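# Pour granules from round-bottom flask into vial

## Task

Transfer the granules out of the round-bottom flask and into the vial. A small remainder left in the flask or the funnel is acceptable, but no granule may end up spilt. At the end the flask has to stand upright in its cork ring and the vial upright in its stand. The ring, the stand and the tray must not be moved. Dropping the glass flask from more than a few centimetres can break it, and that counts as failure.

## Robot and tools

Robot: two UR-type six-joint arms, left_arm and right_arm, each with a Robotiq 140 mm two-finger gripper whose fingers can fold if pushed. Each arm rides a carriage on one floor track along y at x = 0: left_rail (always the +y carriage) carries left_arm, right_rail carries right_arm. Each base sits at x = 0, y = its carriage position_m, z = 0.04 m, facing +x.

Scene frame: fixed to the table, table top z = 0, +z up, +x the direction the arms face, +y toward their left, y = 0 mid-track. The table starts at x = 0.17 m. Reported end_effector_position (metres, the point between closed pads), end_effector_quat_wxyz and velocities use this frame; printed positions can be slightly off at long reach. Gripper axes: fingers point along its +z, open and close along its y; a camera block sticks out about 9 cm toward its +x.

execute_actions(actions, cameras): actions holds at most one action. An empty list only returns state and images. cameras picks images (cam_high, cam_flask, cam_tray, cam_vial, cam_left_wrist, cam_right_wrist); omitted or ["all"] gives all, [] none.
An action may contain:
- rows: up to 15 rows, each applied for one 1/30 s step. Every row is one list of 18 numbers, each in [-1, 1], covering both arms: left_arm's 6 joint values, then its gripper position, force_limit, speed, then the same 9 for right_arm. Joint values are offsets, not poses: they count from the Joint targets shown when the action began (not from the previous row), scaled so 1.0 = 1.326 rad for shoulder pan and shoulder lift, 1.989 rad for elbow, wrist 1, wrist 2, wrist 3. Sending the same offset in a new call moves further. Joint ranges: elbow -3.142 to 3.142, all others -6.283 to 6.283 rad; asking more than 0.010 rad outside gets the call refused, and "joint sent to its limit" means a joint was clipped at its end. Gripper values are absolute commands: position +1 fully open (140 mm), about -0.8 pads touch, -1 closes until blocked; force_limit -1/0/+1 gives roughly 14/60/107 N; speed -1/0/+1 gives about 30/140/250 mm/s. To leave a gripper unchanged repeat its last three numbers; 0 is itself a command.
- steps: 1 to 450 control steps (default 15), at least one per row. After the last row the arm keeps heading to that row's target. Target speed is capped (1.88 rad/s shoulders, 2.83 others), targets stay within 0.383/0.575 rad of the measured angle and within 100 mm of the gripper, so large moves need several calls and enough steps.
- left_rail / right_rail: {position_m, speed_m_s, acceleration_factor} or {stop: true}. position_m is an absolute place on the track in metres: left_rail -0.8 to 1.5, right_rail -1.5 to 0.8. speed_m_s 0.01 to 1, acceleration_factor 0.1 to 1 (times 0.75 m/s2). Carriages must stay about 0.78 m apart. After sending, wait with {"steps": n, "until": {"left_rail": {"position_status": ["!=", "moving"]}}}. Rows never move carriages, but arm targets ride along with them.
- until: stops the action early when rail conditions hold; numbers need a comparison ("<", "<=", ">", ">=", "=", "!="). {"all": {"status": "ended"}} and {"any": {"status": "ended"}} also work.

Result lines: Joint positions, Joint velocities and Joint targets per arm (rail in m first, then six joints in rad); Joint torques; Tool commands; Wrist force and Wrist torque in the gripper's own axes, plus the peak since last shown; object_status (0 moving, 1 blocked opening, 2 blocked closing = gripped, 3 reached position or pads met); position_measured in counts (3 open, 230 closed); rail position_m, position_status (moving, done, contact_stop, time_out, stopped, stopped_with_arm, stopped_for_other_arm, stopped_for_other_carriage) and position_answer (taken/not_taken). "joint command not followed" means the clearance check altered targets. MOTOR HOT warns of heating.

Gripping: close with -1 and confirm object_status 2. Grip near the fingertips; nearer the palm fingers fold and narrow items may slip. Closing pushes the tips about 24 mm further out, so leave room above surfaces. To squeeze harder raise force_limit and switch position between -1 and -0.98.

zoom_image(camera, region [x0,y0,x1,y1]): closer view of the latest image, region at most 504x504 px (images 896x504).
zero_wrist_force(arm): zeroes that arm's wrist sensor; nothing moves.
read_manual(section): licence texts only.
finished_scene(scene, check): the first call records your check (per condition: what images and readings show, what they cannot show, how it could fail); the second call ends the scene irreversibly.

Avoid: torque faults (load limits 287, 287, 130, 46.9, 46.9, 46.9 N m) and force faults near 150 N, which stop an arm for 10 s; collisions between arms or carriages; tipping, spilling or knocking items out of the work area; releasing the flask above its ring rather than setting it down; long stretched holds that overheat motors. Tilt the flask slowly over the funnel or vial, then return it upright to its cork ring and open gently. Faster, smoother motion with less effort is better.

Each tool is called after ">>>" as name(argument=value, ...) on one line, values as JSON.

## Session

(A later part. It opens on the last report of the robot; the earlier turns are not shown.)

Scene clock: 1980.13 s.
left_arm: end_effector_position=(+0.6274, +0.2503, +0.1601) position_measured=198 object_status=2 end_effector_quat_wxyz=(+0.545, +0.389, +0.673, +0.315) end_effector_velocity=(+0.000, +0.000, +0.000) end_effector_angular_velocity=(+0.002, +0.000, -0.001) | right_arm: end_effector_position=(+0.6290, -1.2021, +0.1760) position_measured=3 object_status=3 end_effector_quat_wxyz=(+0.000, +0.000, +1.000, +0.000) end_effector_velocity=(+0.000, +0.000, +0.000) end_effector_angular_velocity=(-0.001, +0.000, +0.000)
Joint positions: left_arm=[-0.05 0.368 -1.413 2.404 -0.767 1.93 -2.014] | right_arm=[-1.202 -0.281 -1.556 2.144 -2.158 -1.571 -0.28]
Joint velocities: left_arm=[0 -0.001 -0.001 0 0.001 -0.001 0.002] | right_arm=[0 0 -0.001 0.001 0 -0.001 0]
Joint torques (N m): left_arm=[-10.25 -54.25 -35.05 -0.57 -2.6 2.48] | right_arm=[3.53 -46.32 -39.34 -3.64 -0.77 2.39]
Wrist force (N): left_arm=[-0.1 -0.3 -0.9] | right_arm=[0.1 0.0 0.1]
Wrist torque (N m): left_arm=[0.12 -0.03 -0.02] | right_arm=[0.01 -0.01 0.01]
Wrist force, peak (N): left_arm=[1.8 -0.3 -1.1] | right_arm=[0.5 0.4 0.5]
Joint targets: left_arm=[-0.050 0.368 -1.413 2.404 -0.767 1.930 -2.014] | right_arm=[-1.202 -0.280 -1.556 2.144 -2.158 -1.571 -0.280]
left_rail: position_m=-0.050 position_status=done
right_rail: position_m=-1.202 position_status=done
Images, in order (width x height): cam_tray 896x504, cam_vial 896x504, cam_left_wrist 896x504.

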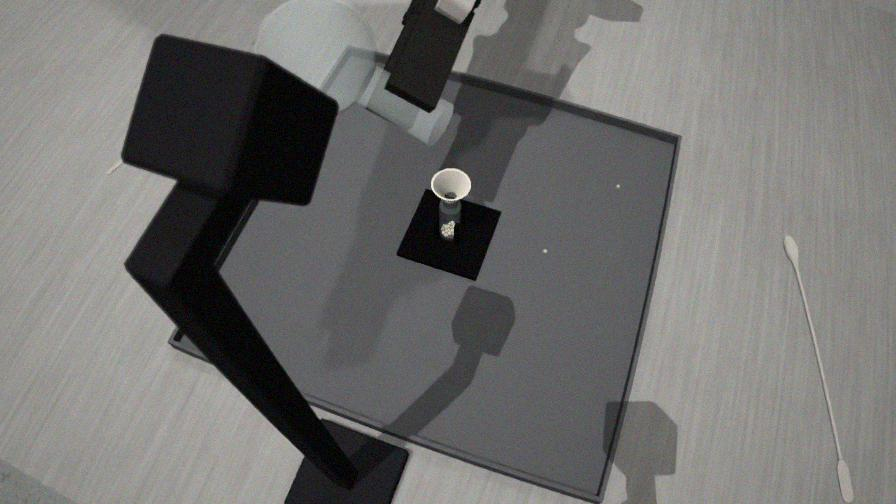

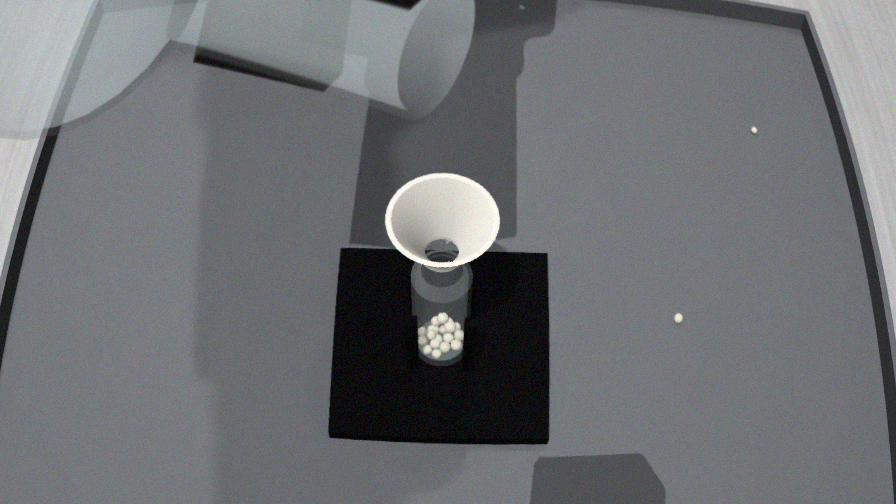

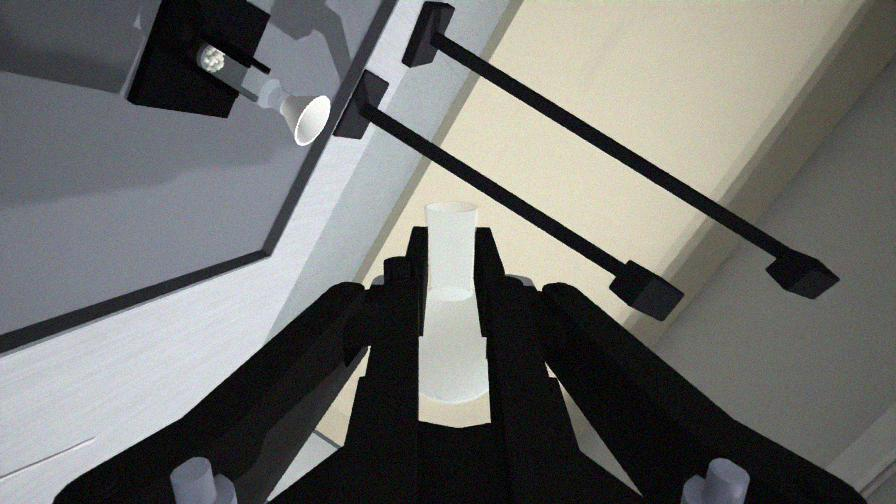

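>>> execute_actions(actions=[{"rows": [[0.000100,0.000313,0.000059,-0.000606,0.000079,0.0115,-1,-0.3,-0.8,0,0,0,0,0,0,1,1,1],[0.000632,0.001984,0.000376,-0.003838,0.000502,0.0461,-1,-0.3,-0.8,0,0,0,0,0,0,1,1,1],[0.001929,0.006056,0.001147,-0.011717,0.001532,0.0922,-1,-0.3,-0.8,0,0,0,0,0,0,1,1,1],[0.004058,0.012738,0.002412,-0.024645,0.003222,0.1383,-1,-0.3,-0.8,0,0,0,0,0,0,1,1,1],[0.006985,0.021926,0.004152,-0.042422,0.005546,0.1844,-1,-0.3,-0.8,0,0,0,0,0,0,1,1,1],[0.010544,0.033098,0.006268,-0.064037,0.008372,0.2304,-1,-0.3,-0.8,0,0,0,0,0,0,1,1,1],[0.014569,0.045732,0.008661,-0.088480,0.011568,0.2765,-1,-0.3,-0.8,0,0,0,0,0,0,1,1,1],[0.018693,0.058679,0.011112,-0.113530,0.014842,0.3226,-1,-0.3,-0.8,0,0,0,0,0,0,1,1,1],[0.022718,0.071313,0.013505,-0.137973,0.018038,0.3687,-1,-0.3,-0.8,0,0,0,0,0,0,1,1,1],[0.026277,0.082485,0.015621,-0.159588,0.020864,0.4148,-1,-0.3,-0.8,0,0,0,0,0,0,1,1,1],[0.029204,0.091673,0.017361,-0.177365,0.023188,0.4609,-1,-0.3,-0.8,0,0,0,0,0,0,1,1,1],[0.031333,0.098355,0.018626,-0.190293,0.024878,0.5069,-1,-0.3,-0.8,0,0,0,0,0,0,1,1,1],[0.032630,0.102427,0.019397,-0.198172,0.025908,0.5530,-1,-0.3,-0.8,0,0,0,0,0,0,1,1,1],[0.033162,0.104098,0.019714,-0.201404,0.026331,0.5991,-1,-0.3,-0.8,0,0,0,0,0,0,1,1,1],[0.033262,0.104411,0.019773,-0.202010,0.026410,1.0,-1,-0.3,-0.8,0,0,0,0,0,0,1,1,1]], "steps": 57, "left_rail": {"position_m": 0.574}}], cameras=["cam_flask", "cam_vial", "cam_tray", "cam_high"])

Scene clock: 2108.23 s.
left_arm: end_effector_position=(+0.6394, +0.8947, +0.1611) position_measured=198 object_status=2 end_effector_quat_wxyz=(+0.009, +0.707, +0.009, +0.707) end_effector_velocity=(+0.000, +0.002, +0.000) end_effector_angular_velocity=(+0.000, +0.000, +0.001) | right_arm: end_effector_position=(+0.6290, -1.2021, +0.1760) position_measured=3 object_status=3 end_effector_quat_wxyz=(+0.000, +0.000, +1.000, +0.000) end_effector_velocity=(+0.001, -0.001, +0.000) end_effector_angular_velocity=(-0.001, -0.001, -0.001)
Joint positions: left_arm=[0.574 0.412 -1.275 2.444 -1.169 1.983 -0.025] | right_arm=[-1.202 -0.281 -1.556 2.144 -2.158 -1.571 -0.281]
Joint velocities: left_arm=[0.002 0 0 0 0 -0.001 0] | right_arm=[0 -0.001 0.001 -0.001 -0.001 -0.001 0]
Joint torques (N m): left_arm=[9.22 -36.42 -10.43 -4.52 2.73 3] | right_arm=[4.77 -45.25 -39.1 -3.76 -0.77 2.38]
Wrist force (N): left_arm=[-1.9 -1.1 0.2] | right_arm=[0.3 0.3 -0.1]
Wrist torque (N m): left_arm=[-0.03 0.18 -0.05] | right_arm=[0.07 -0.05 0.01]
Wrist force, peak (N): left_arm=[-2.2 -2.7 0.2] | right_arm=[0.7 0.2 -0.1]
Joint targets: left_arm=[0.574 0.412 -1.275 2.444 -1.169 1.983 -0.025] | right_arm=[-1.202 -0.280 -1.556 2.144 -2.158 -1.571 -0.280]
left_rail: position_m=0.574 position_status=done
right_rail: position_m=-1.202 position_status=done
Images, in order (width x height): cam_high 896x504, cam_flask 896x504, cam_tray 896x504, cam_vial 896x504.

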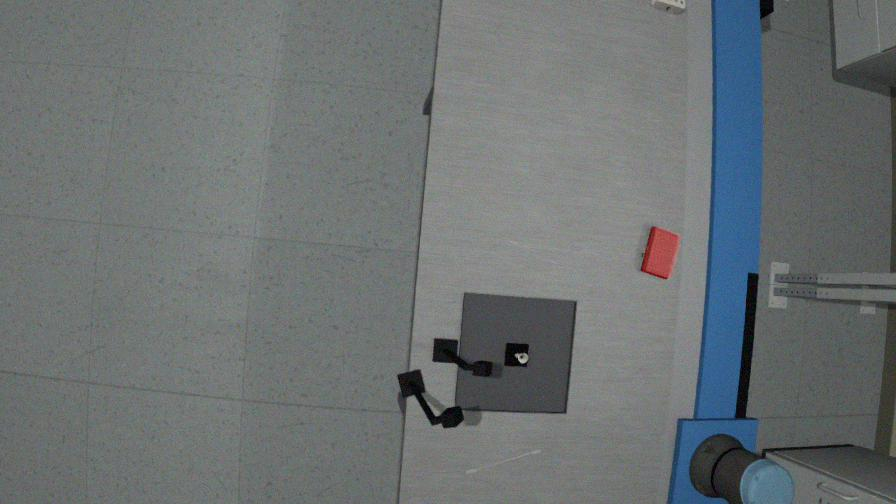

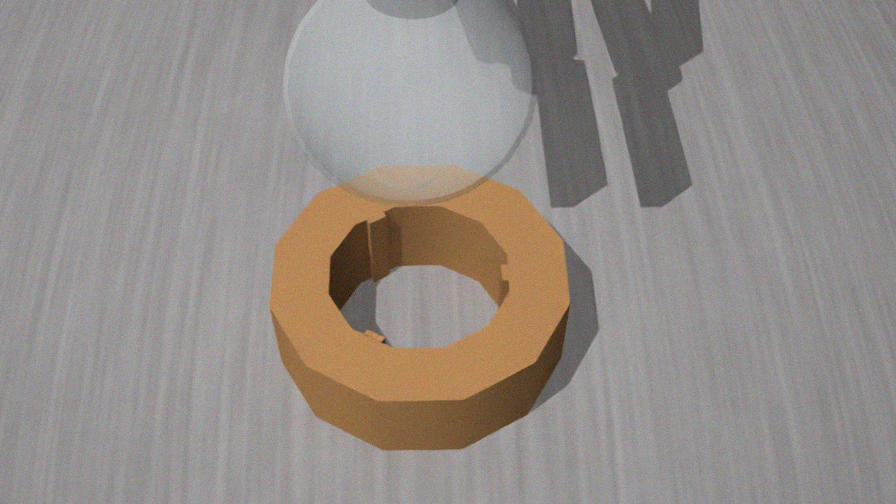

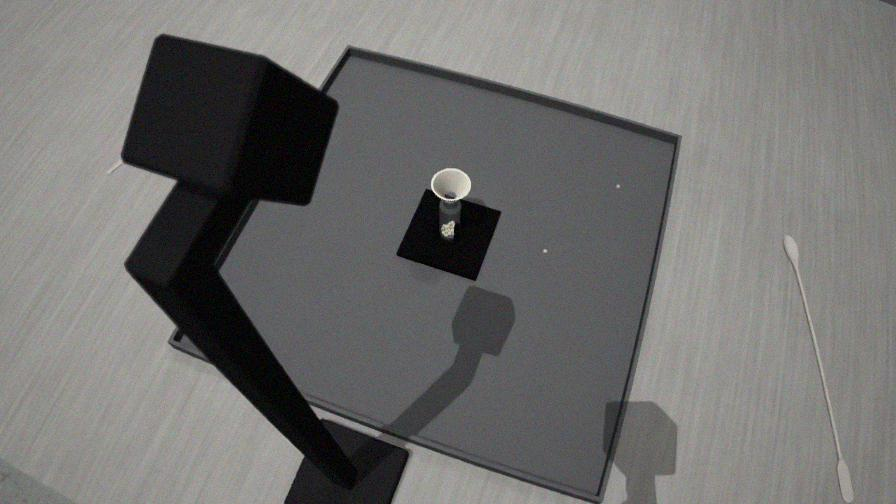

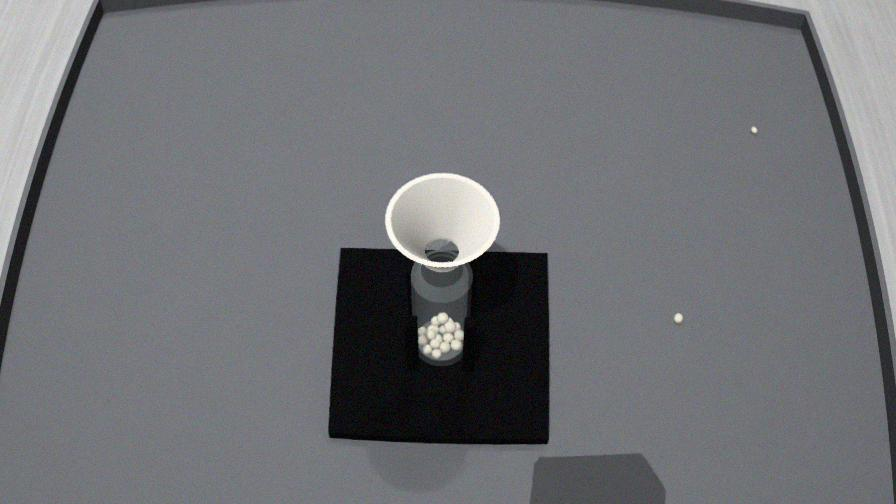

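>>> zoom_image(camera="cam_vial", region=[400, 0, 900, 280])

>>> zoom_image(camera="cam_tray", region=[330, 30, 700, 300])

>>> zoom_image(camera="cam_flask", region=[220, 0, 620, 460])

Invalid region (400, 0, 900, 280): it reaches outside that camera's 896x504 image.

Scaled by 1.362 from the camera's 896x504 image, which has a finer 1280x720 frame.

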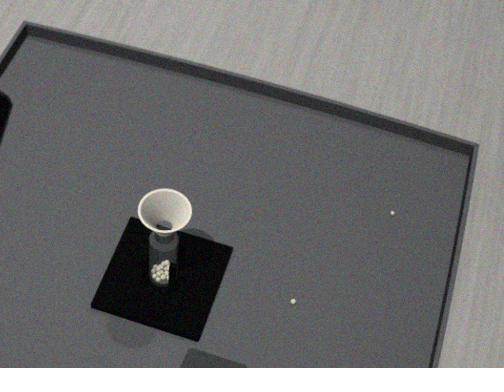

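Scaled by 1.096 from the camera's 896x504 image, which has a finer 1280x720 frame.

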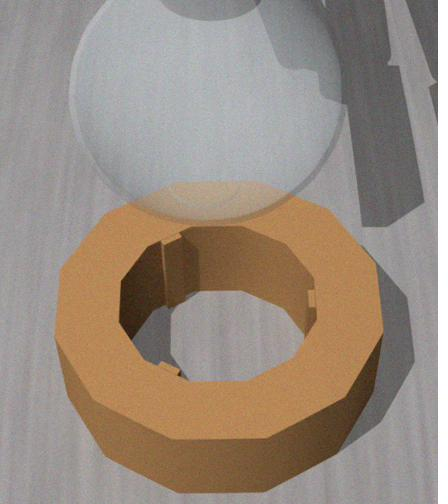

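>>> execute_actions(actions=[{"rows": [[0,0.000322,0.000012,-0.000227,0,0.000038,-1,-0.3,-0.8,0,0,0,0,0,0,1,1,1],[0,0.002041,0.000077,-0.001438,0,0.000242,-1,-0.3,-0.8,0,0,0,0,0,0,1,1,1],[0,0.006229,0.000235,-0.004388,0,0.000738,-1,-0.3,-0.8,0,0,0,0,0,0,1,1,1],[0,0.013103,0.000495,-0.009231,0,0.001552,-1,-0.3,-0.8,0,0,0,0,0,0,1,1,1],[0,0.022555,0.000852,-0.015889,0,0.002672,-1,-0.3,-0.8,0,0,0,0,0,0,1,1,1],[0,0.034047,0.001286,-0.023984,0,0.004033,-1,-0.3,-0.8,0,0,0,0,0,0,1,1,1],[0,0.047043,0.001777,-0.033139,0,0.005573,-1,-0.3,-0.8,0,0,0,0,0,0,1,1,1],[0,0.060360,0.002280,-0.042521,0,0.007150,-1,-0.3,-0.8,0,0,0,0,0,0,1,1,1],[0,0.073356,0.002771,-0.051676,0,0.008690,-1,-0.3,-0.8,0,0,0,0,0,0,1,1,1],[0,0.084848,0.003205,-0.059771,0,0.010051,-1,-0.3,-0.8,0,0,0,0,0,0,1,1,1],[0,0.094300,0.003562,-0.066429,0,0.011171,-1,-0.3,-0.8,0,0,0,0,0,0,1,1,1],[0,0.101174,0.003822,-0.071272,0,0.011985,-1,-0.3,-0.8,0,0,0,0,0,0,1,1,1],[0,0.105362,0.003980,-0.074222,0,0.012481,-1,-0.3,-0.8,0,0,0,0,0,0,1,1,1],[0,0.107081,0.004045,-0.075433,0,0.012685,-1,-0.3,-0.8,0,0,0,0,0,0,1,1,1],[0,0.107403,0.004057,-0.075660,0,0.012723,-1,-0.3,-0.8,0,0,0,0,0,0,1,1,1]], "steps": 15}], cameras=["cam_flask"])

Scene clock: 2136.80 s.
left_arm: end_effector_position=(+0.6394, +0.8949, +0.1024) position_measured=198 object_status=2 end_effector_quat_wxyz=(+0.000, +0.707, +0.000, +0.707) end_effector_velocity=(-0.001, +0.000, -0.002) end_effector_angular_velocity=(+0.000, +0.001, +0.000) | right_arm: end_effector_position=(+0.6290, -1.2021, +0.1760) position_measured=3 object_status=3 end_effector_quat_wxyz=(+0.000, +0.000, +1.000, +0.000) end_effector_velocity=(+0.001, +0.000, +0.002) end_effector_angular_velocity=(-0.001, -0.003, +0.000)
Joint positions: left_arm=[0.574 0.412 -1.133 2.452 -1.319 1.983 0] | right_arm=[-1.202 -0.281 -1.556 2.144 -2.158 -1.571 -0.28]
Joint velocities: left_arm=[0 0.001 0.003 0.001 -0.003 0.001 0] | right_arm=[0 0.001 -0.001 -0.001 0 0 0]
Joint torques (N m): left_arm=[10.54 -43.31 -3.53 -5.36 -1.57 3.21] | right_arm=[7.07 -47.2 -39.14 -3.53 -0.67 2.43]
Wrist force (N): left_arm=[-1.8 -0.9 0.5] | right_arm=[0.3 0.2 0.1]
Wrist torque (N m): left_arm=[-0.01 0.15 -0.03] | right_arm=[0.05 -0.06 0.01]
Wrist force, peak (N): left_arm=[-3.3 -1.4 0.1] | right_arm=[0.7 0.4 0.1]
Joint targets: left_arm=[0.574 0.412 -1.133 2.452 -1.319 1.983 0.000] | right_arm=[-1.202 -0.280 -1.556 2.144 -2.158 -1.571 -0.280]
left_rail: position_m=0.574 position_status=done
right_rail: position_m=-1.202 position_status=done
Images, in order (width x height): cam_flask 896x504.

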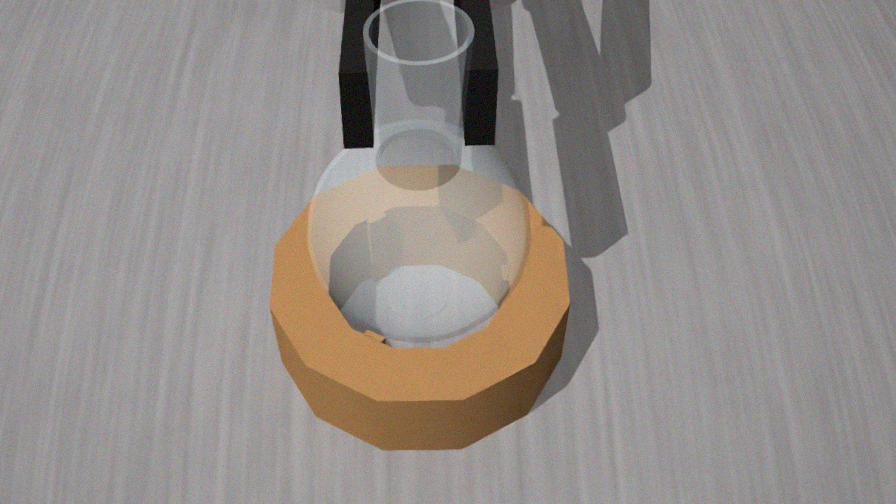

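>>> execute_actions(actions=[{"rows": [[0,0.000200,0,-0.000134,0,0,-1,-0.3,-0.8,0,0,0,0,0,0,1,1,1],[0,0.000656,0,-0.000438,0,0,-1,-0.3,-0.8,0,0,0,0,0,0,1,1,1],[0,0.001111,0,-0.000742,0,0,-1,-0.3,-0.8,0,0,0,0,0,0,1,1,1],[0,0.001311,0,-0.000876,0,0,-1,-0.3,-0.8,0,0,0,0,0,0,1,1,1]], "steps": 5}], cameras=[])

Scene clock: 2146.03 s.
left_arm: end_effector_position=(+0.6394, +0.8949, +0.1016) position_measured=198 object_status=2 end_effector_quat_wxyz=(+0.000, +0.707, +0.000, +0.707) end_effector_velocity=(+0.000, +0.000, -0.001) end_effector_angular_velocity=(+0.001, +0.000, +0.000) | right_arm: end_effector_position=(+0.6290, -1.2021, +0.1760) position_measured=3 object_status=3 end_effector_quat_wxyz=(+0.000, +0.000, +1.000, +0.000) end_effector_velocity=(+0.000, +0.000, +0.000) end_effector_angular_velocity=(-0.001, +0.000, +0.001)
Joint positions: left_arm=[0.574 0.412 -1.131 2.452 -1.321 1.983 0] | right_arm=[-1.202 -0.281 -1.556 2.144 -2.158 -1.571 -0.28]
Joint velocities: left_arm=[0 0 0.002 0 -0.002 0 0.001] | right_arm=[0 0.001 0 0 -0.001 -0.001 0]
Joint torques (N m): left_arm=[9.26 -39.99 -12.02 -3.57 -1.72 3.05] | right_arm=[3.1 -44.03 -39.51 -3.85 -1.09 2.58]
Wrist force (N): left_arm=[0.5 -1.1 0.3] | right_arm=[0.4 0.4 0.2]
Wrist torque (N m): left_arm=[-0.08 0.19 -0.01] | right_arm=[0.08 -0.07 0.00]
Wrist force, peak (N): left_arm=[-2.3 -1.3 0.7] | right_arm=[0.6 0.4 0.2]
Joint targets: left_arm=[0.574 0.412 -1.131 2.452 -1.321 1.983 0.000] | right_arm=[-1.202 -0.280 -1.556 2.144 -2.158 -1.571 -0.280]
left_rail: position_m=0.574 position_status=done
right_rail: position_m=-1.202 position_status=done
No camera images: "cameras" was empty.

>>> execute_actions(actions=[{"rows": [[0,0,0,0,0,0,-0.2,-0.3,-1,0,0,0,0,0,0,1,1,1]], "steps": 24}], cameras=["cam_flask"])

Scene clock: 2158.20 s.
left_arm: end_effector_position=(+0.6394, +0.8949, +0.1015) position_measured=154 object_status=3 end_effector_quat_wxyz=(+0.000, +0.707, +0.000, +0.707) end_effector_velocity=(+0.000, +0.000, +0.000) end_effector_angular_velocity=(-0.002, +0.000, +0.000) | right_arm: end_effector_position=(+0.6290, -1.2021, +0.1760) position_measured=3 object_status=3 end_effector_quat_wxyz=(+0.000, +0.000, +1.000, +0.000) end_effector_velocity=(+0.000, +0.000, -0.001) end_effector_angular_velocity=(+0.001, +0.001, -0.001)
Joint positions: left_arm=[0.574 0.412 -1.131 2.452 -1.321 1.983 0] | right_arm=[-1.202 -0.281 -1.556 2.144 -2.158 -1.571 -0.28]
Joint velocities: left_arm=[0 0.001 0 0 0.001 0.001 -0.002] | right_arm=[0 -0.001 0.001 0.001 0 0 0]
Joint torques (N m): left_arm=[10.06 -45.39 -21.69 -2.89 -1.64 2.91] | right_arm=[5.75 -44.87 -39.49 -3.81 -0.76 2.45]
Wrist force (N): left_arm=[-1.4 -0.9 0.6] | right_arm=[0.2 0.0 -0.1]
Wrist torque (N m): left_arm=[0.01 0.18 -0.03] | right_arm=[-0.01 -0.04 0.01]
Wrist force, peak (N): left_arm=[-1.5 -1.7 0.3] | right_arm=[0.0 0.8 0.2]
Joint targets: left_arm=[0.574 0.412 -1.131 2.452 -1.321 1.983 0.000] | right_arm=[-1.202 -0.280 -1.556 2.144 -2.158 -1.571 -0.280]
left_rail: position_m=0.574 position_status=done
right_rail: position_m=-1.202 position_status=done
Images, in order (width x height): cam_flask 896x504.

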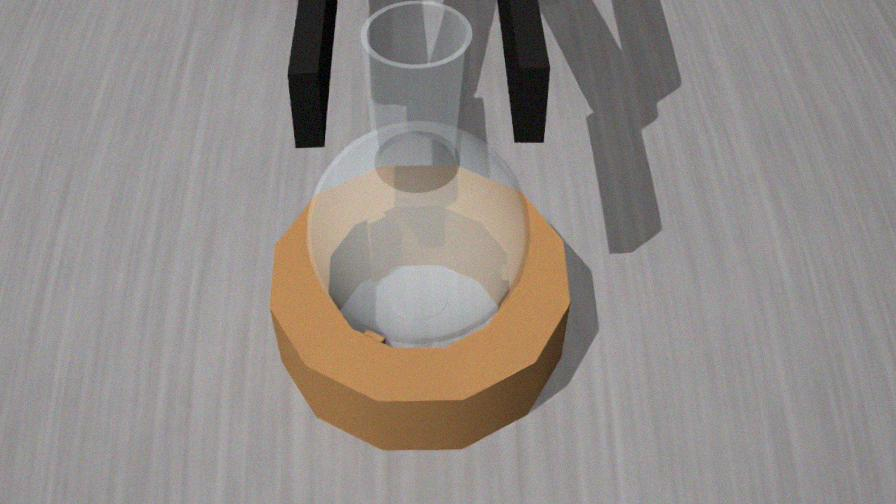

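>>> execute_actions(actions=[], cameras=["cam_vial", "cam_tray", "cam_left_wrist", "cam_right_wrist"])

>>> zoom_image(camera="cam_vial", region=[640, 100, 780, 340])

>>> zoom_image(camera="cam_tray", region=[390, 150, 690, 290])

Scene clock: 2340.17 s.
left_arm: end_effector_position=(+0.6394, +0.8949, +0.1015) position_measured=154 object_status=3 end_effector_quat_wxyz=(+0.000, +0.707, +0.000, +0.707) end_effector_velocity=(+0.000, -0.001, +0.000) end_effector_angular_velocity=(+0.003, +0.000, -0.001) | right_arm: end_effector_position=(+0.6290, -1.2021, +0.1760) position_measured=3 object_status=3 end_effector_quat_wxyz=(+0.000, +0.000, +1.000, +0.000) end_effector_velocity=(+0.001, +0.000, +0.001) end_effector_angular_velocity=(-0.001, -0.002, +0.000)
Joint positions: left_arm=[0.574 0.412 -1.131 2.452 -1.321 1.983 0] | right_arm=[-1.202 -0.281 -1.556 2.144 -2.158 -1.571 -0.28]
Joint velocities: left_arm=[0 0 0 0 0 0.001 0.003] | right_arm=[0 0 -0.001 -0.001 -0.001 0 0]
Joint torques (N m): left_arm=[9.39 -56.94 -20.83 -1.16 -1.64 3.02] | right_arm=[4.84 -47.58 -39.59 -4.16 -0.55 2.3]
Wrist force (N): left_arm=[-1.4 -1.3 0.2] | right_arm=[0.2 0.3 0.1]
Wrist torque (N m): left_arm=[-0.08 0.19 -0.02] | right_arm=[0.07 -0.04 0.01]
Wrist force, peak (N): left_arm=[-1.7 -1.6 0.5] | right_arm=[0.3 0.6 -0.3]
Joint targets: left_arm=[0.574 0.412 -1.131 2.452 -1.321 1.983 0.000] | right_arm=[-1.202 -0.280 -1.556 2.144 -2.158 -1.571 -0.280]
Tool commands: left_gripper/position=-0.2 left_gripper/force_limit=-0.3 left_gripper/speed=-1.0 right_gripper/position=+1.0 right_gripper/force_limit=+1.0 right_gripper/speed=+1.0
left_rail: position_m=0.574 position_status=done
right_rail: position_m=-1.202 position_status=done
Images, in order (width x height): cam_tray 896x504, cam_vial 896x504, cam_left_wrist 896x504, cam_right_wrist 896x504.

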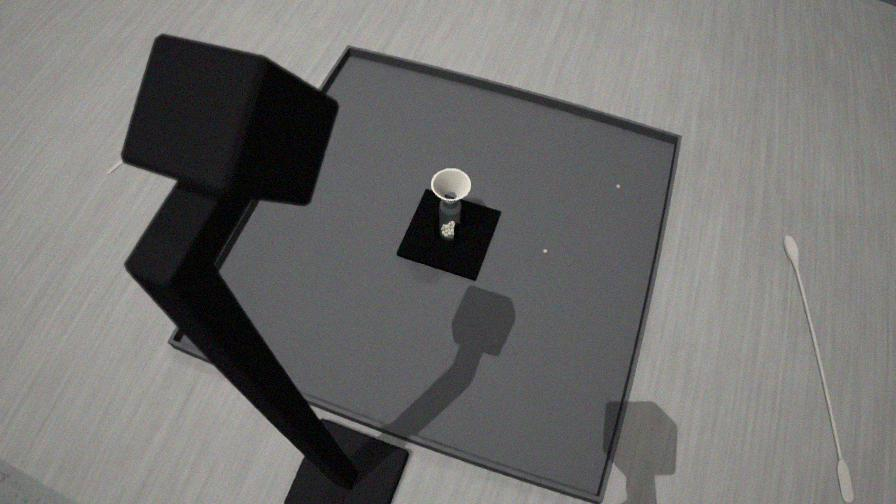

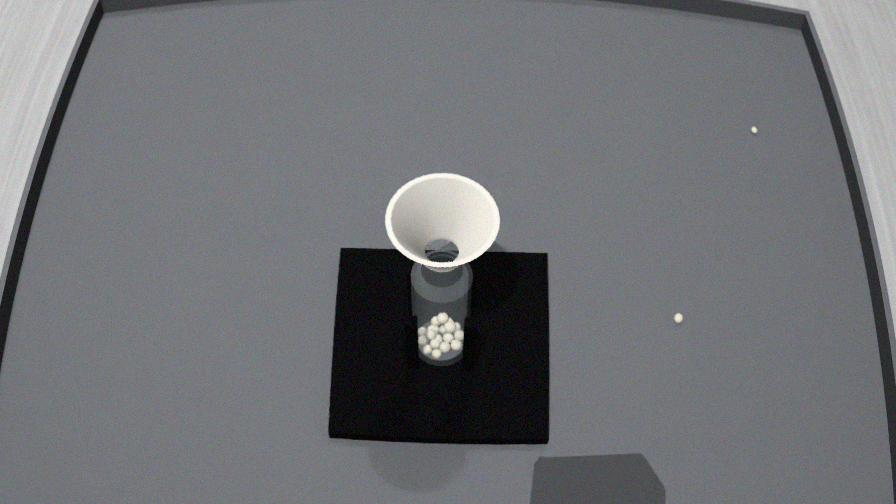

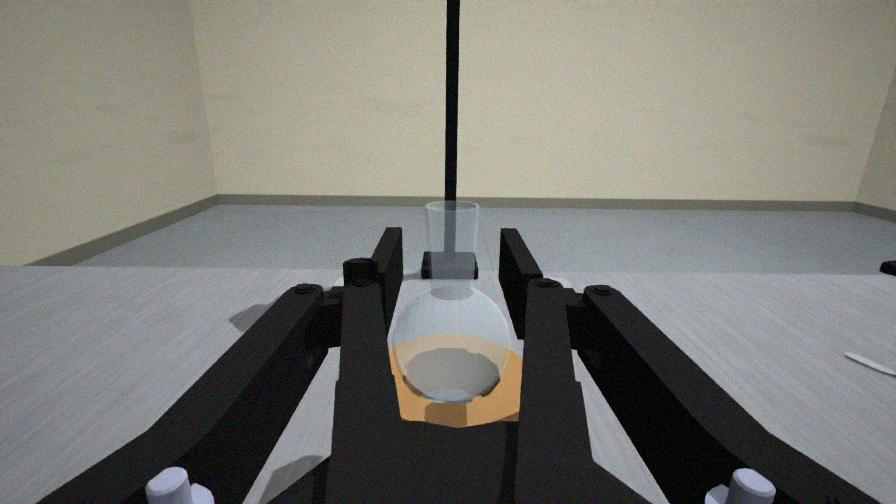

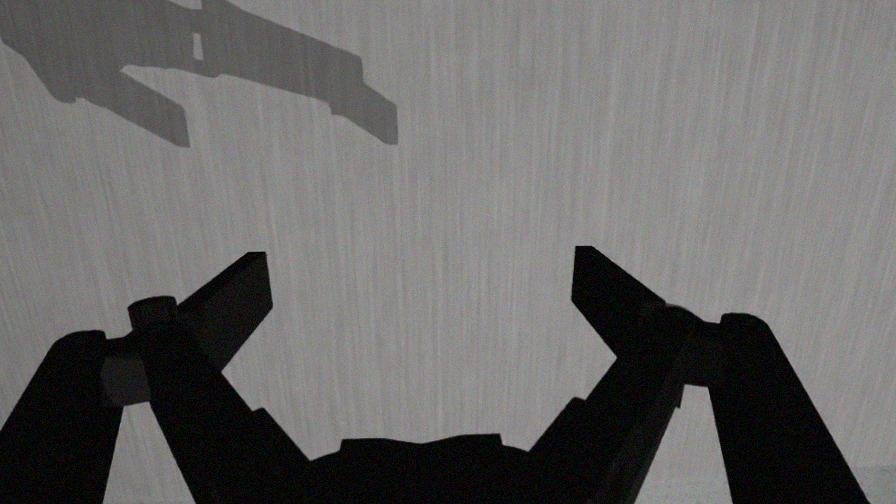

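Scaled by 2.100 from the camera's 896x504 image, which has a finer 1280x720 frame.

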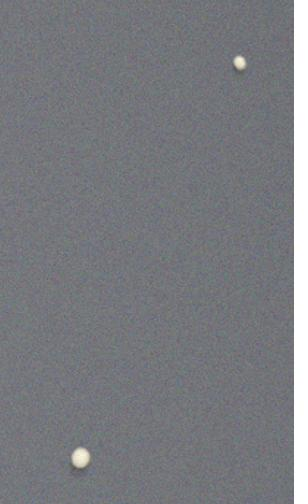

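Scaled by 1.680 from the camera's 896x504 image, which has a finer 1280x720 frame.

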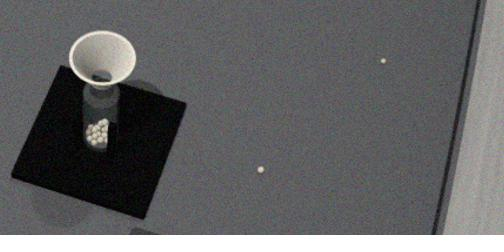

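>>> execute_actions(actions=[{"rows": [[0.000280,-0.000089,0.000182,-0.000123,0.000187,0,-0.2,-0.3,-1,0.001018,0,0,0,0,0.000679,-1,-1,-0.5],[0.001776,-0.000561,0.001154,-0.000780,0.001184,0,-0.2,-0.3,-1,0.006448,0,0,0,0,0.004299,-1,-1,-0.5],[0.005423,-0.001714,0.003524,-0.002382,0.003615,0,-0.2,-0.3,-1,0.019683,0,0,0,0,0.013122,-1,-1,-0.5],[0.011407,-0.003604,0.007413,-0.005010,0.007605,0,-0.2,-0.3,-1,0.041403,0,0,0,0,0.027602,-1,-1,-0.5],[0.019635,-0.006204,0.012760,-0.008623,0.013090,0,-0.2,-0.3,-1,0.071267,0,0,0,0,0.047511,-1,-1,-0.5],[0.029639,-0.009366,0.019261,-0.013017,0.019759,0,-0.2,-0.3,-1,0.107579,0,0,0,0,0.071719,-1,-1,-0.5],[0.040952,-0.012941,0.026613,-0.017985,0.027301,0,-0.2,-0.3,-1,0.148643,0,0,0,0,0.099095,-1,-1,-0.5],[0.052546,-0.016604,0.034148,-0.023077,0.035031,0,-0.2,-0.3,-1,0.190724,0,0,0,0,0.127149,-1,-1,-0.5],[0.063859,-0.020179,0.041500,-0.028045,0.042573,0,-0.2,-0.3,-1,0.231788,0,0,0,0,0.154525,-1,-1,-0.5],[0.073863,-0.023341,0.048001,-0.032439,0.049242,0,-0.2,-0.3,-1,0.268100,0,0,0,0,0.178733,-1,-1,-0.5],[0.082091,-0.025941,0.053348,-0.036052,0.054727,0,-0.2,-0.3,-1,0.297964,0,0,0,0,0.198642,-1,-1,-0.5],[0.088075,-0.027831,0.057237,-0.038680,0.058717,0,-0.2,-0.3,-1,0.319684,0,0,0,0,0.213122,-1,-1,-0.5],[0.091722,-0.028984,0.059607,-0.040282,0.061148,0,-0.2,-0.3,-1,0.332919,0,0,0,0,0.221945,-1,-1,-0.5],[0.093218,-0.029456,0.060579,-0.040939,0.062145,0,-0.2,-0.3,-1,0.338349,0,0,0,0,0.225565,-1,-1,-0.5],[0.093498,-0.029545,0.060761,-0.041062,0.062332,0,-0.2,-0.3,-1,0.339367,0,0,0,0,0.226244,-1,-1,-0.5]], "steps": 70, "right_rail": {"position_m": -0.21}}], cameras=["cam_flask", "cam_vial", "cam_tray", "cam_right_wrist"])

Scene clock: 2462.73 s.
left_arm: end_effector_position=(+0.5394, +0.8948, +0.1016) position_measured=154 object_status=3 end_effector_quat_wxyz=(+0.000, +0.707, +0.000, +0.707) end_effector_velocity=(+0.000, +0.000, +0.000) end_effector_angular_velocity=(+0.001, +0.000, +0.000) | right_arm: end_effector_position=(+0.5664, +0.0635, +0.1760) position_measured=231 object_status=3 end_effector_quat_wxyz=(+0.000, +0.000, +1.000, +0.000) end_effector_velocity=(+0.000, +0.001, -0.001) end_effector_angular_velocity=(-0.001, +0.002, +0.001)
Joint positions: left_arm=[0.574 0.536 -1.17 2.573 -1.403 2.107 0] | right_arm=[-0.21 0.169 -1.556 2.144 -2.158 -1.571 0.169]
Joint velocities: left_arm=[0 0 0 0 0 0 0.001] | right_arm=[0.001 0.001 0.002 0.001 -0.001 -0.001 0]
Joint torques (N m): left_arm=[12.19 -60.4 -1.8 -3.8 3.2 2.73] | right_arm=[15.6 -47.13 -40.5 -4.06 -1.29 4.26]
Wrist force (N): left_arm=[-1.6 -1.0 0.5] | right_arm=[-0.2 0.4 0.2]
Wrist torque (N m): left_arm=[-0.04 0.20 -0.04] | right_arm=[0.06 0.06 0.00]
Wrist force, peak (N): left_arm=[-1.7 -1.3 3.0] | right_arm=[-0.1 -6.9 0.8]
Joint targets: left_arm=[0.574 0.536 -1.170 2.573 -1.403 2.107 0.000] | right_arm=[-0.210 0.169 -1.556 2.144 -2.158 -1.571 0.169]
left_rail: position_m=0.574 position_status=done
right_rail: position_m=-0.210 position_status=done
Images, in order (width x height): cam_flask 896x504, cam_tray 896x504, cam_vial 896x504, cam_right_wrist 896x504.

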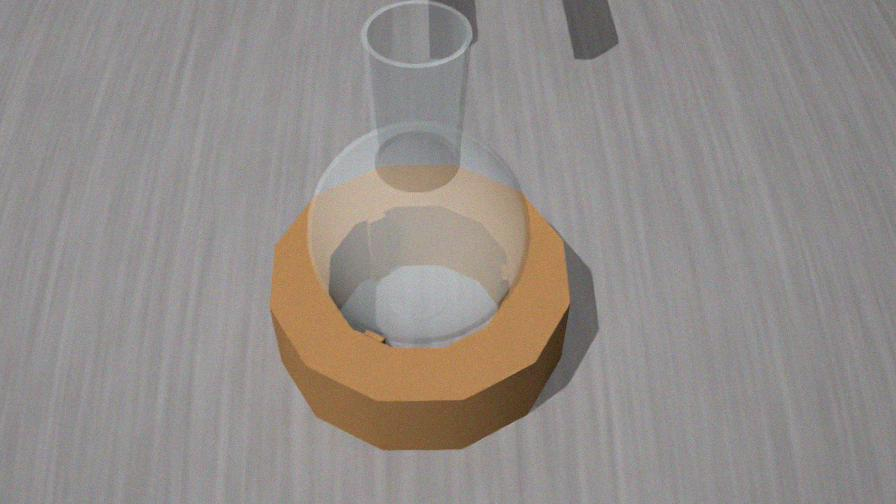

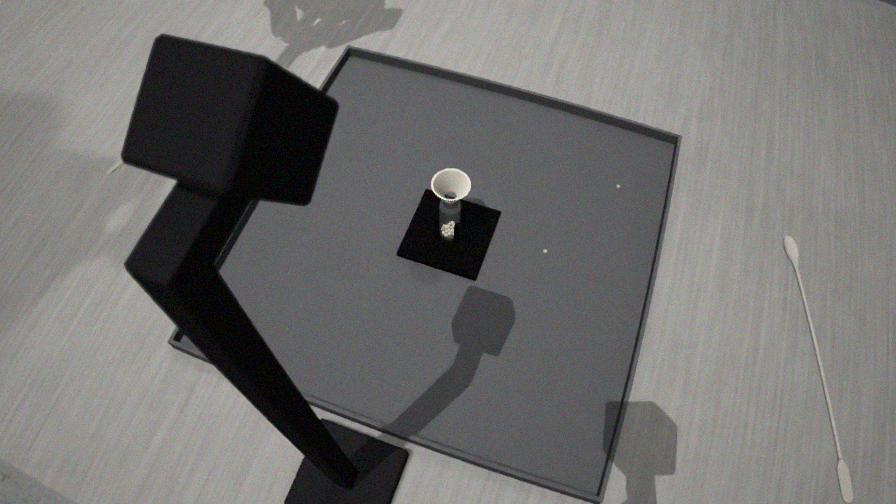

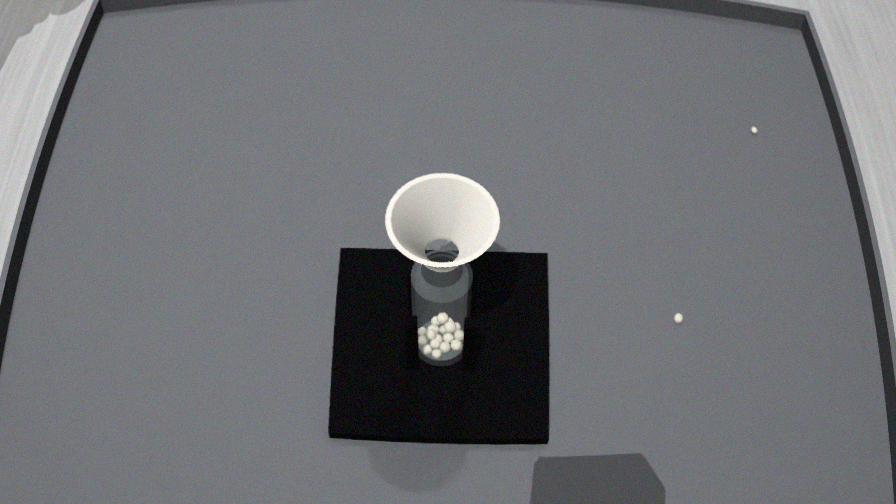

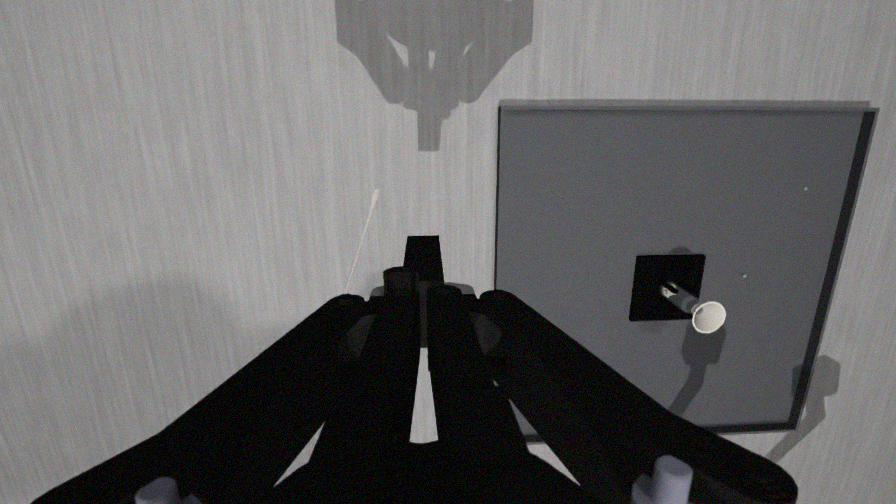

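I'll check the current state first.

>>> execute_actions(actions=[], cameras=["cam_vial", "cam_tray"])

Scene clock: 2616.80 s.
left_arm: end_effector_position=(+0.5394, +0.8948, +0.1016) position_measured=154 object_status=3 end_effector_quat_wxyz=(+0.000, +0.707, +0.000, +0.707) end_effector_velocity=(+0.000, +0.000, +0.000) end_effector_angular_velocity=(+0.003, +0.000, +0.001) | right_arm: end_effector_position=(+0.5664, +0.0636, +0.1760) position_measured=231 object_status=3 end_effector_quat_wxyz=(+0.000, +0.000, +1.000, +0.000) end_effector_velocity=(+0.001, +0.001, +0.001) end_effector_angular_velocity=(+0.000, -0.002, +0.000)
Joint positions: left_arm=[0.574 0.536 -1.17 2.573 -1.403 2.107 0] | right_arm=[-0.21 0.169 -1.556 2.144 -2.158 -1.571 0.169]
Joint velocities: left_arm=[0 0.001 0 0 0 0 0.003] | right_arm=[0 0.001 0 -0.002 -0.001 0 0]
Joint torques (N m): left_arm=[10.91 -59.31 -8.22 -3.08 2.69 2.89] | right_arm=[12.04 -44.15 -39.22 -4.07 -0.73 4.14]
Wrist force (N): left_arm=[-1.6 -1.7 0.2] | right_arm=[-0.1 0.3 0.2]
Wrist torque (N m): left_arm=[-0.21 0.20 -0.04] | right_arm=[0.05 0.04 0.00]
Wrist force, peak (N): left_arm=[-1.8 -2.0 0.4] | right_arm=[-0.4 0.6 0.9]
Joint targets: left_arm=[0.574 0.536 -1.170 2.573 -1.403 2.107 0.000] | right_arm=[-0.210 0.169 -1.556 2.144 -2.158 -1.571 0.169]
Tool commands: left_gripper/position=-0.2 left_gripper/force_limit=-0.3 left_gripper/speed=-1.0 right_gripper/position=-1.0 right_gripper/force_limit=-1.0 right_gripper/speed=-0.5
left_rail: position_m=0.574 position_status=done
right_rail: position_m=-0.210 position_status=done
Images, in order (width x height): cam_tray 896x504, cam_vial 896x504.

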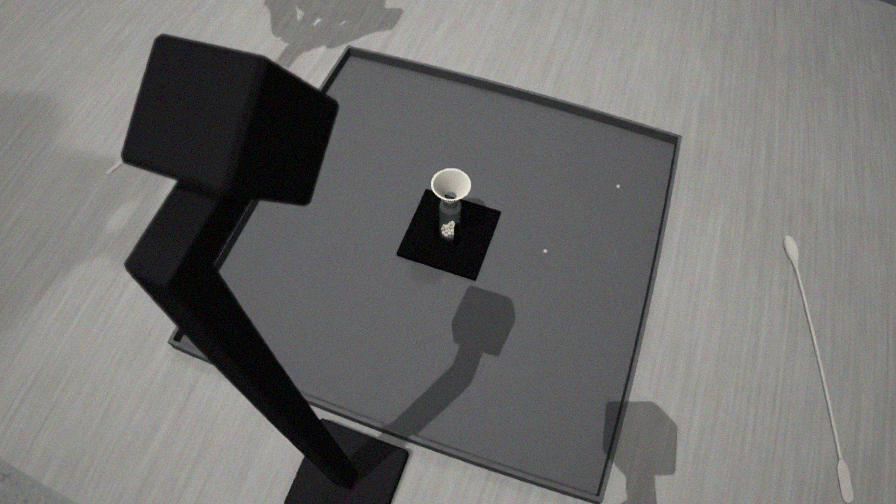

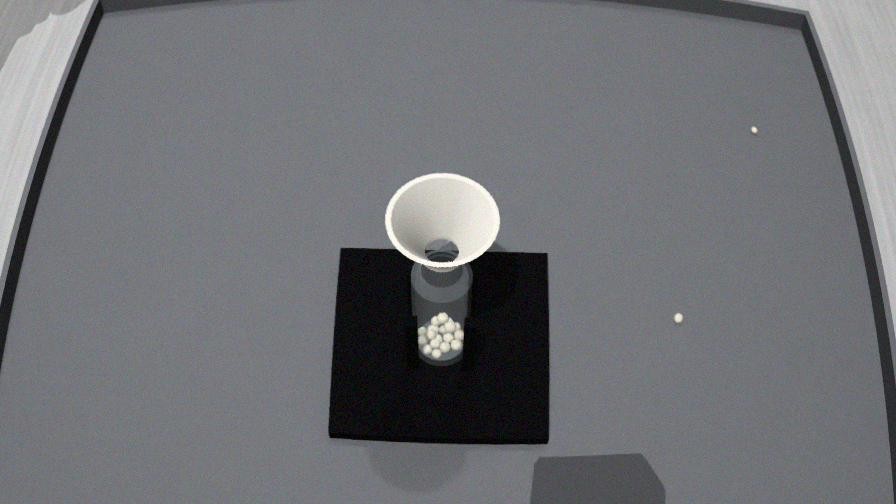

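>>> execute_actions(actions=[{"rows": [[0,0,0,0,0,0,-0.2,-0.3,-1,0.00082,0.0008,-0.00046,-0.00007,0,0.00055,-1,-1,-0.5],[0,0,0,0,0,0,-0.2,-0.3,-1,0.00522,0.00506,-0.00292,-0.00045,0,0.00348,-1,-1,-0.5],[0,0,0,0,0,0,-0.2,-0.3,-1,0.01594,0.01543,-0.0089,-0.00139,0,0.01063,-1,-1,-0.5],[0,0,0,0,0,0,-0.2,-0.3,-1,0.03353,0.03246,-0.01872,-0.00292,0,0.02235,-1,-1,-0.5],[0,0,0,0,0,0,-0.2,-0.3,-1,0.05772,0.05588,-0.03223,-0.00502,0,0.03848,-1,-1,-0.5],[0,0,0,0,0,0,-0.2,-0.3,-1,0.08713,0.08435,-0.04865,-0.00758,0,0.05808,-1,-1,-0.5],[0,0,0,0,0,0,-0.2,-0.3,-1,0.12038,0.11654,-0.06722,-0.01048,0,0.08026,-1,-1,-0.5],[0,0,0,0,0,0,-0.2,-0.3,-1,0.15446,0.14954,-0.08625,-0.01344,0,0.10298,-1,-1,-0.5],[0,0,0,0,0,0,-0.2,-0.3,-1,0.18772,0.18173,-0.10482,-0.01634,0,0.12515,-1,-1,-0.5],[0,0,0,0,0,0,-0.2,-0.3,-1,0.21713,0.2102,-0.12124,-0.0189,0,0.14475,-1,-1,-0.5],[0,0,0,0,0,0,-0.2,-0.3,-1,0.24132,0.23362,-0.13474,-0.021,0,0.16088,-1,-1,-0.5],[0,0,0,0,0,0,-0.2,-0.3,-1,0.25891,0.25065,-0.14456,-0.02253,0,0.1726,-1,-1,-0.5],[0,0,0,0,0,0,-0.2,-0.3,-1,0.26962,0.26102,-0.15055,-0.02347,0,0.17975,-1,-1,-0.5],[0,0,0,0,0,0,-0.2,-0.3,-1,0.27402,0.26528,-0.153,-0.02385,0,0.18268,-1,-1,-0.5],[0,0,0,0,0,0,-0.2,-0.3,-1,0.274847,0.266079,-0.153465,-0.023921,0,0.183231,-1,-1,-0.5]], "steps": 15}], cameras=["cam_vial", "cam_tray", "cam_right_wrist"])

Scene clock: 2660.80 s.
left_arm: end_effector_position=(+0.5394, +0.8948, +0.1016) position_measured=154 object_status=3 end_effector_quat_wxyz=(+0.000, +0.707, +0.000, +0.707) end_effector_velocity=(+0.000, +0.000, +0.000) end_effector_angular_velocity=(+0.000, -0.001, +0.000) | right_arm: end_effector_position=(+0.6054, +0.2919, +0.1298) position_measured=231 object_status=3 end_effector_quat_wxyz=(+0.000, +0.000, +1.000, +0.000) end_effector_velocity=(+0.000, +0.003, +0.000) end_effector_angular_velocity=(+0.001, -0.001, +0.000)
Joint positions: left_arm=[0.574 0.536 -1.17 2.573 -1.403 2.107 0] | right_arm=[-0.21 0.469 -1.266 1.893 -2.198 -1.571 0.469]
Joint velocities: left_arm=[0 0 0 -0.001 0 0 -0.001] | right_arm=[0 0.003 0.003 -0.003 -0.001 0 0.003]
Joint torques (N m): left_arm=[9.06 -58.74 -16.58 -1.73 2.45 2.59] | right_arm=[15.84 -60.53 -47.59 -6.62 0.28 4.35]
Wrist force (N): left_arm=[-1.9 -1.3 0.6] | right_arm=[0.1 0.5 0.6]
Wrist torque (N m): left_arm=[-0.11 0.25 -0.05] | right_arm=[0.10 -0.08 -0.06]
Wrist force, peak (N): left_arm=[-2.2 -1.4 0.6] | right_arm=[1.7 -5.5 -0.5]
Joint targets: left_arm=[0.574 0.536 -1.170 2.573 -1.403 2.107 0.000] | right_arm=[-0.210 0.469 -1.266 1.892 -2.198 -1.571 0.469]
left_rail: position_m=0.574 position_status=done
right_rail: position_m=-0.210 position_status=done
Images, in order (width x height): cam_tray 896x504, cam_vial 896x504, cam_right_wrist 896x504.

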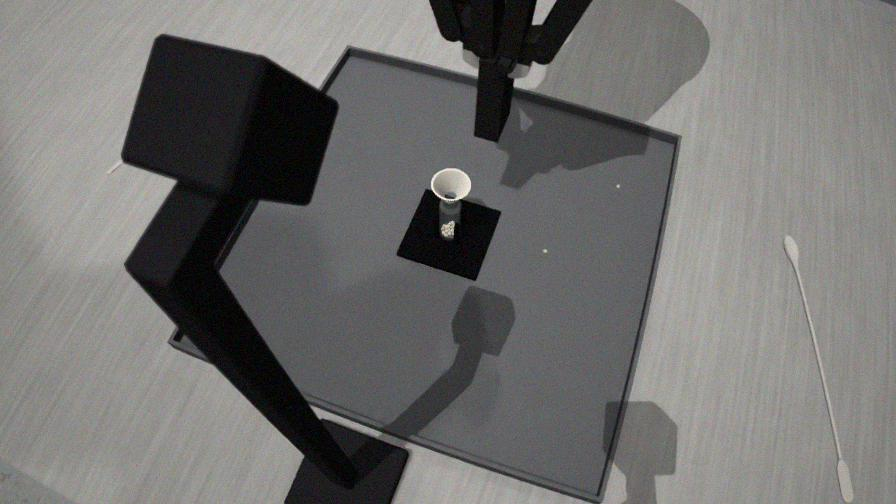

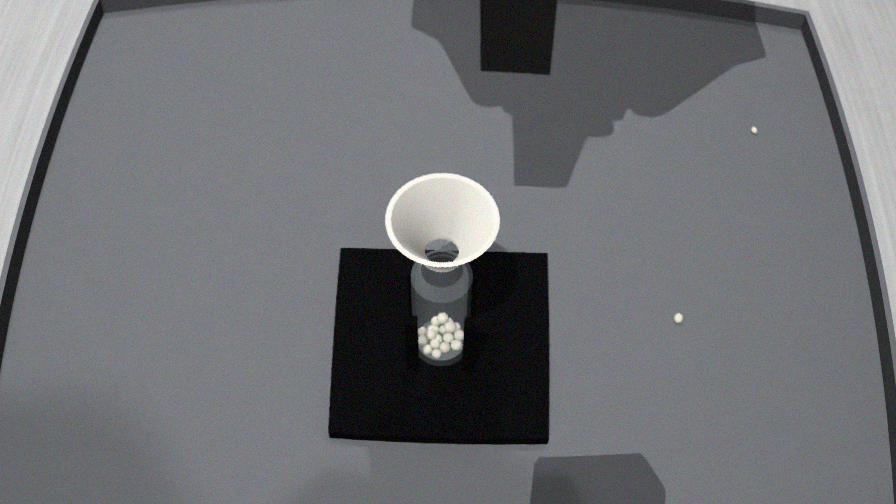

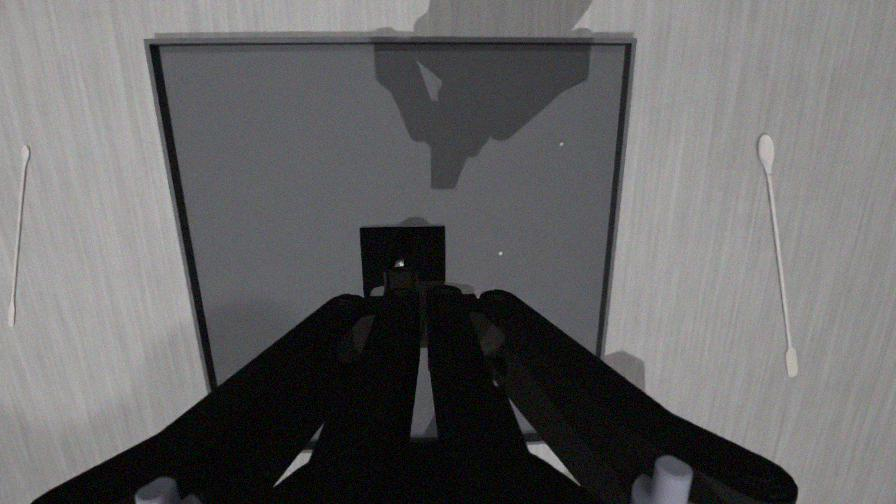

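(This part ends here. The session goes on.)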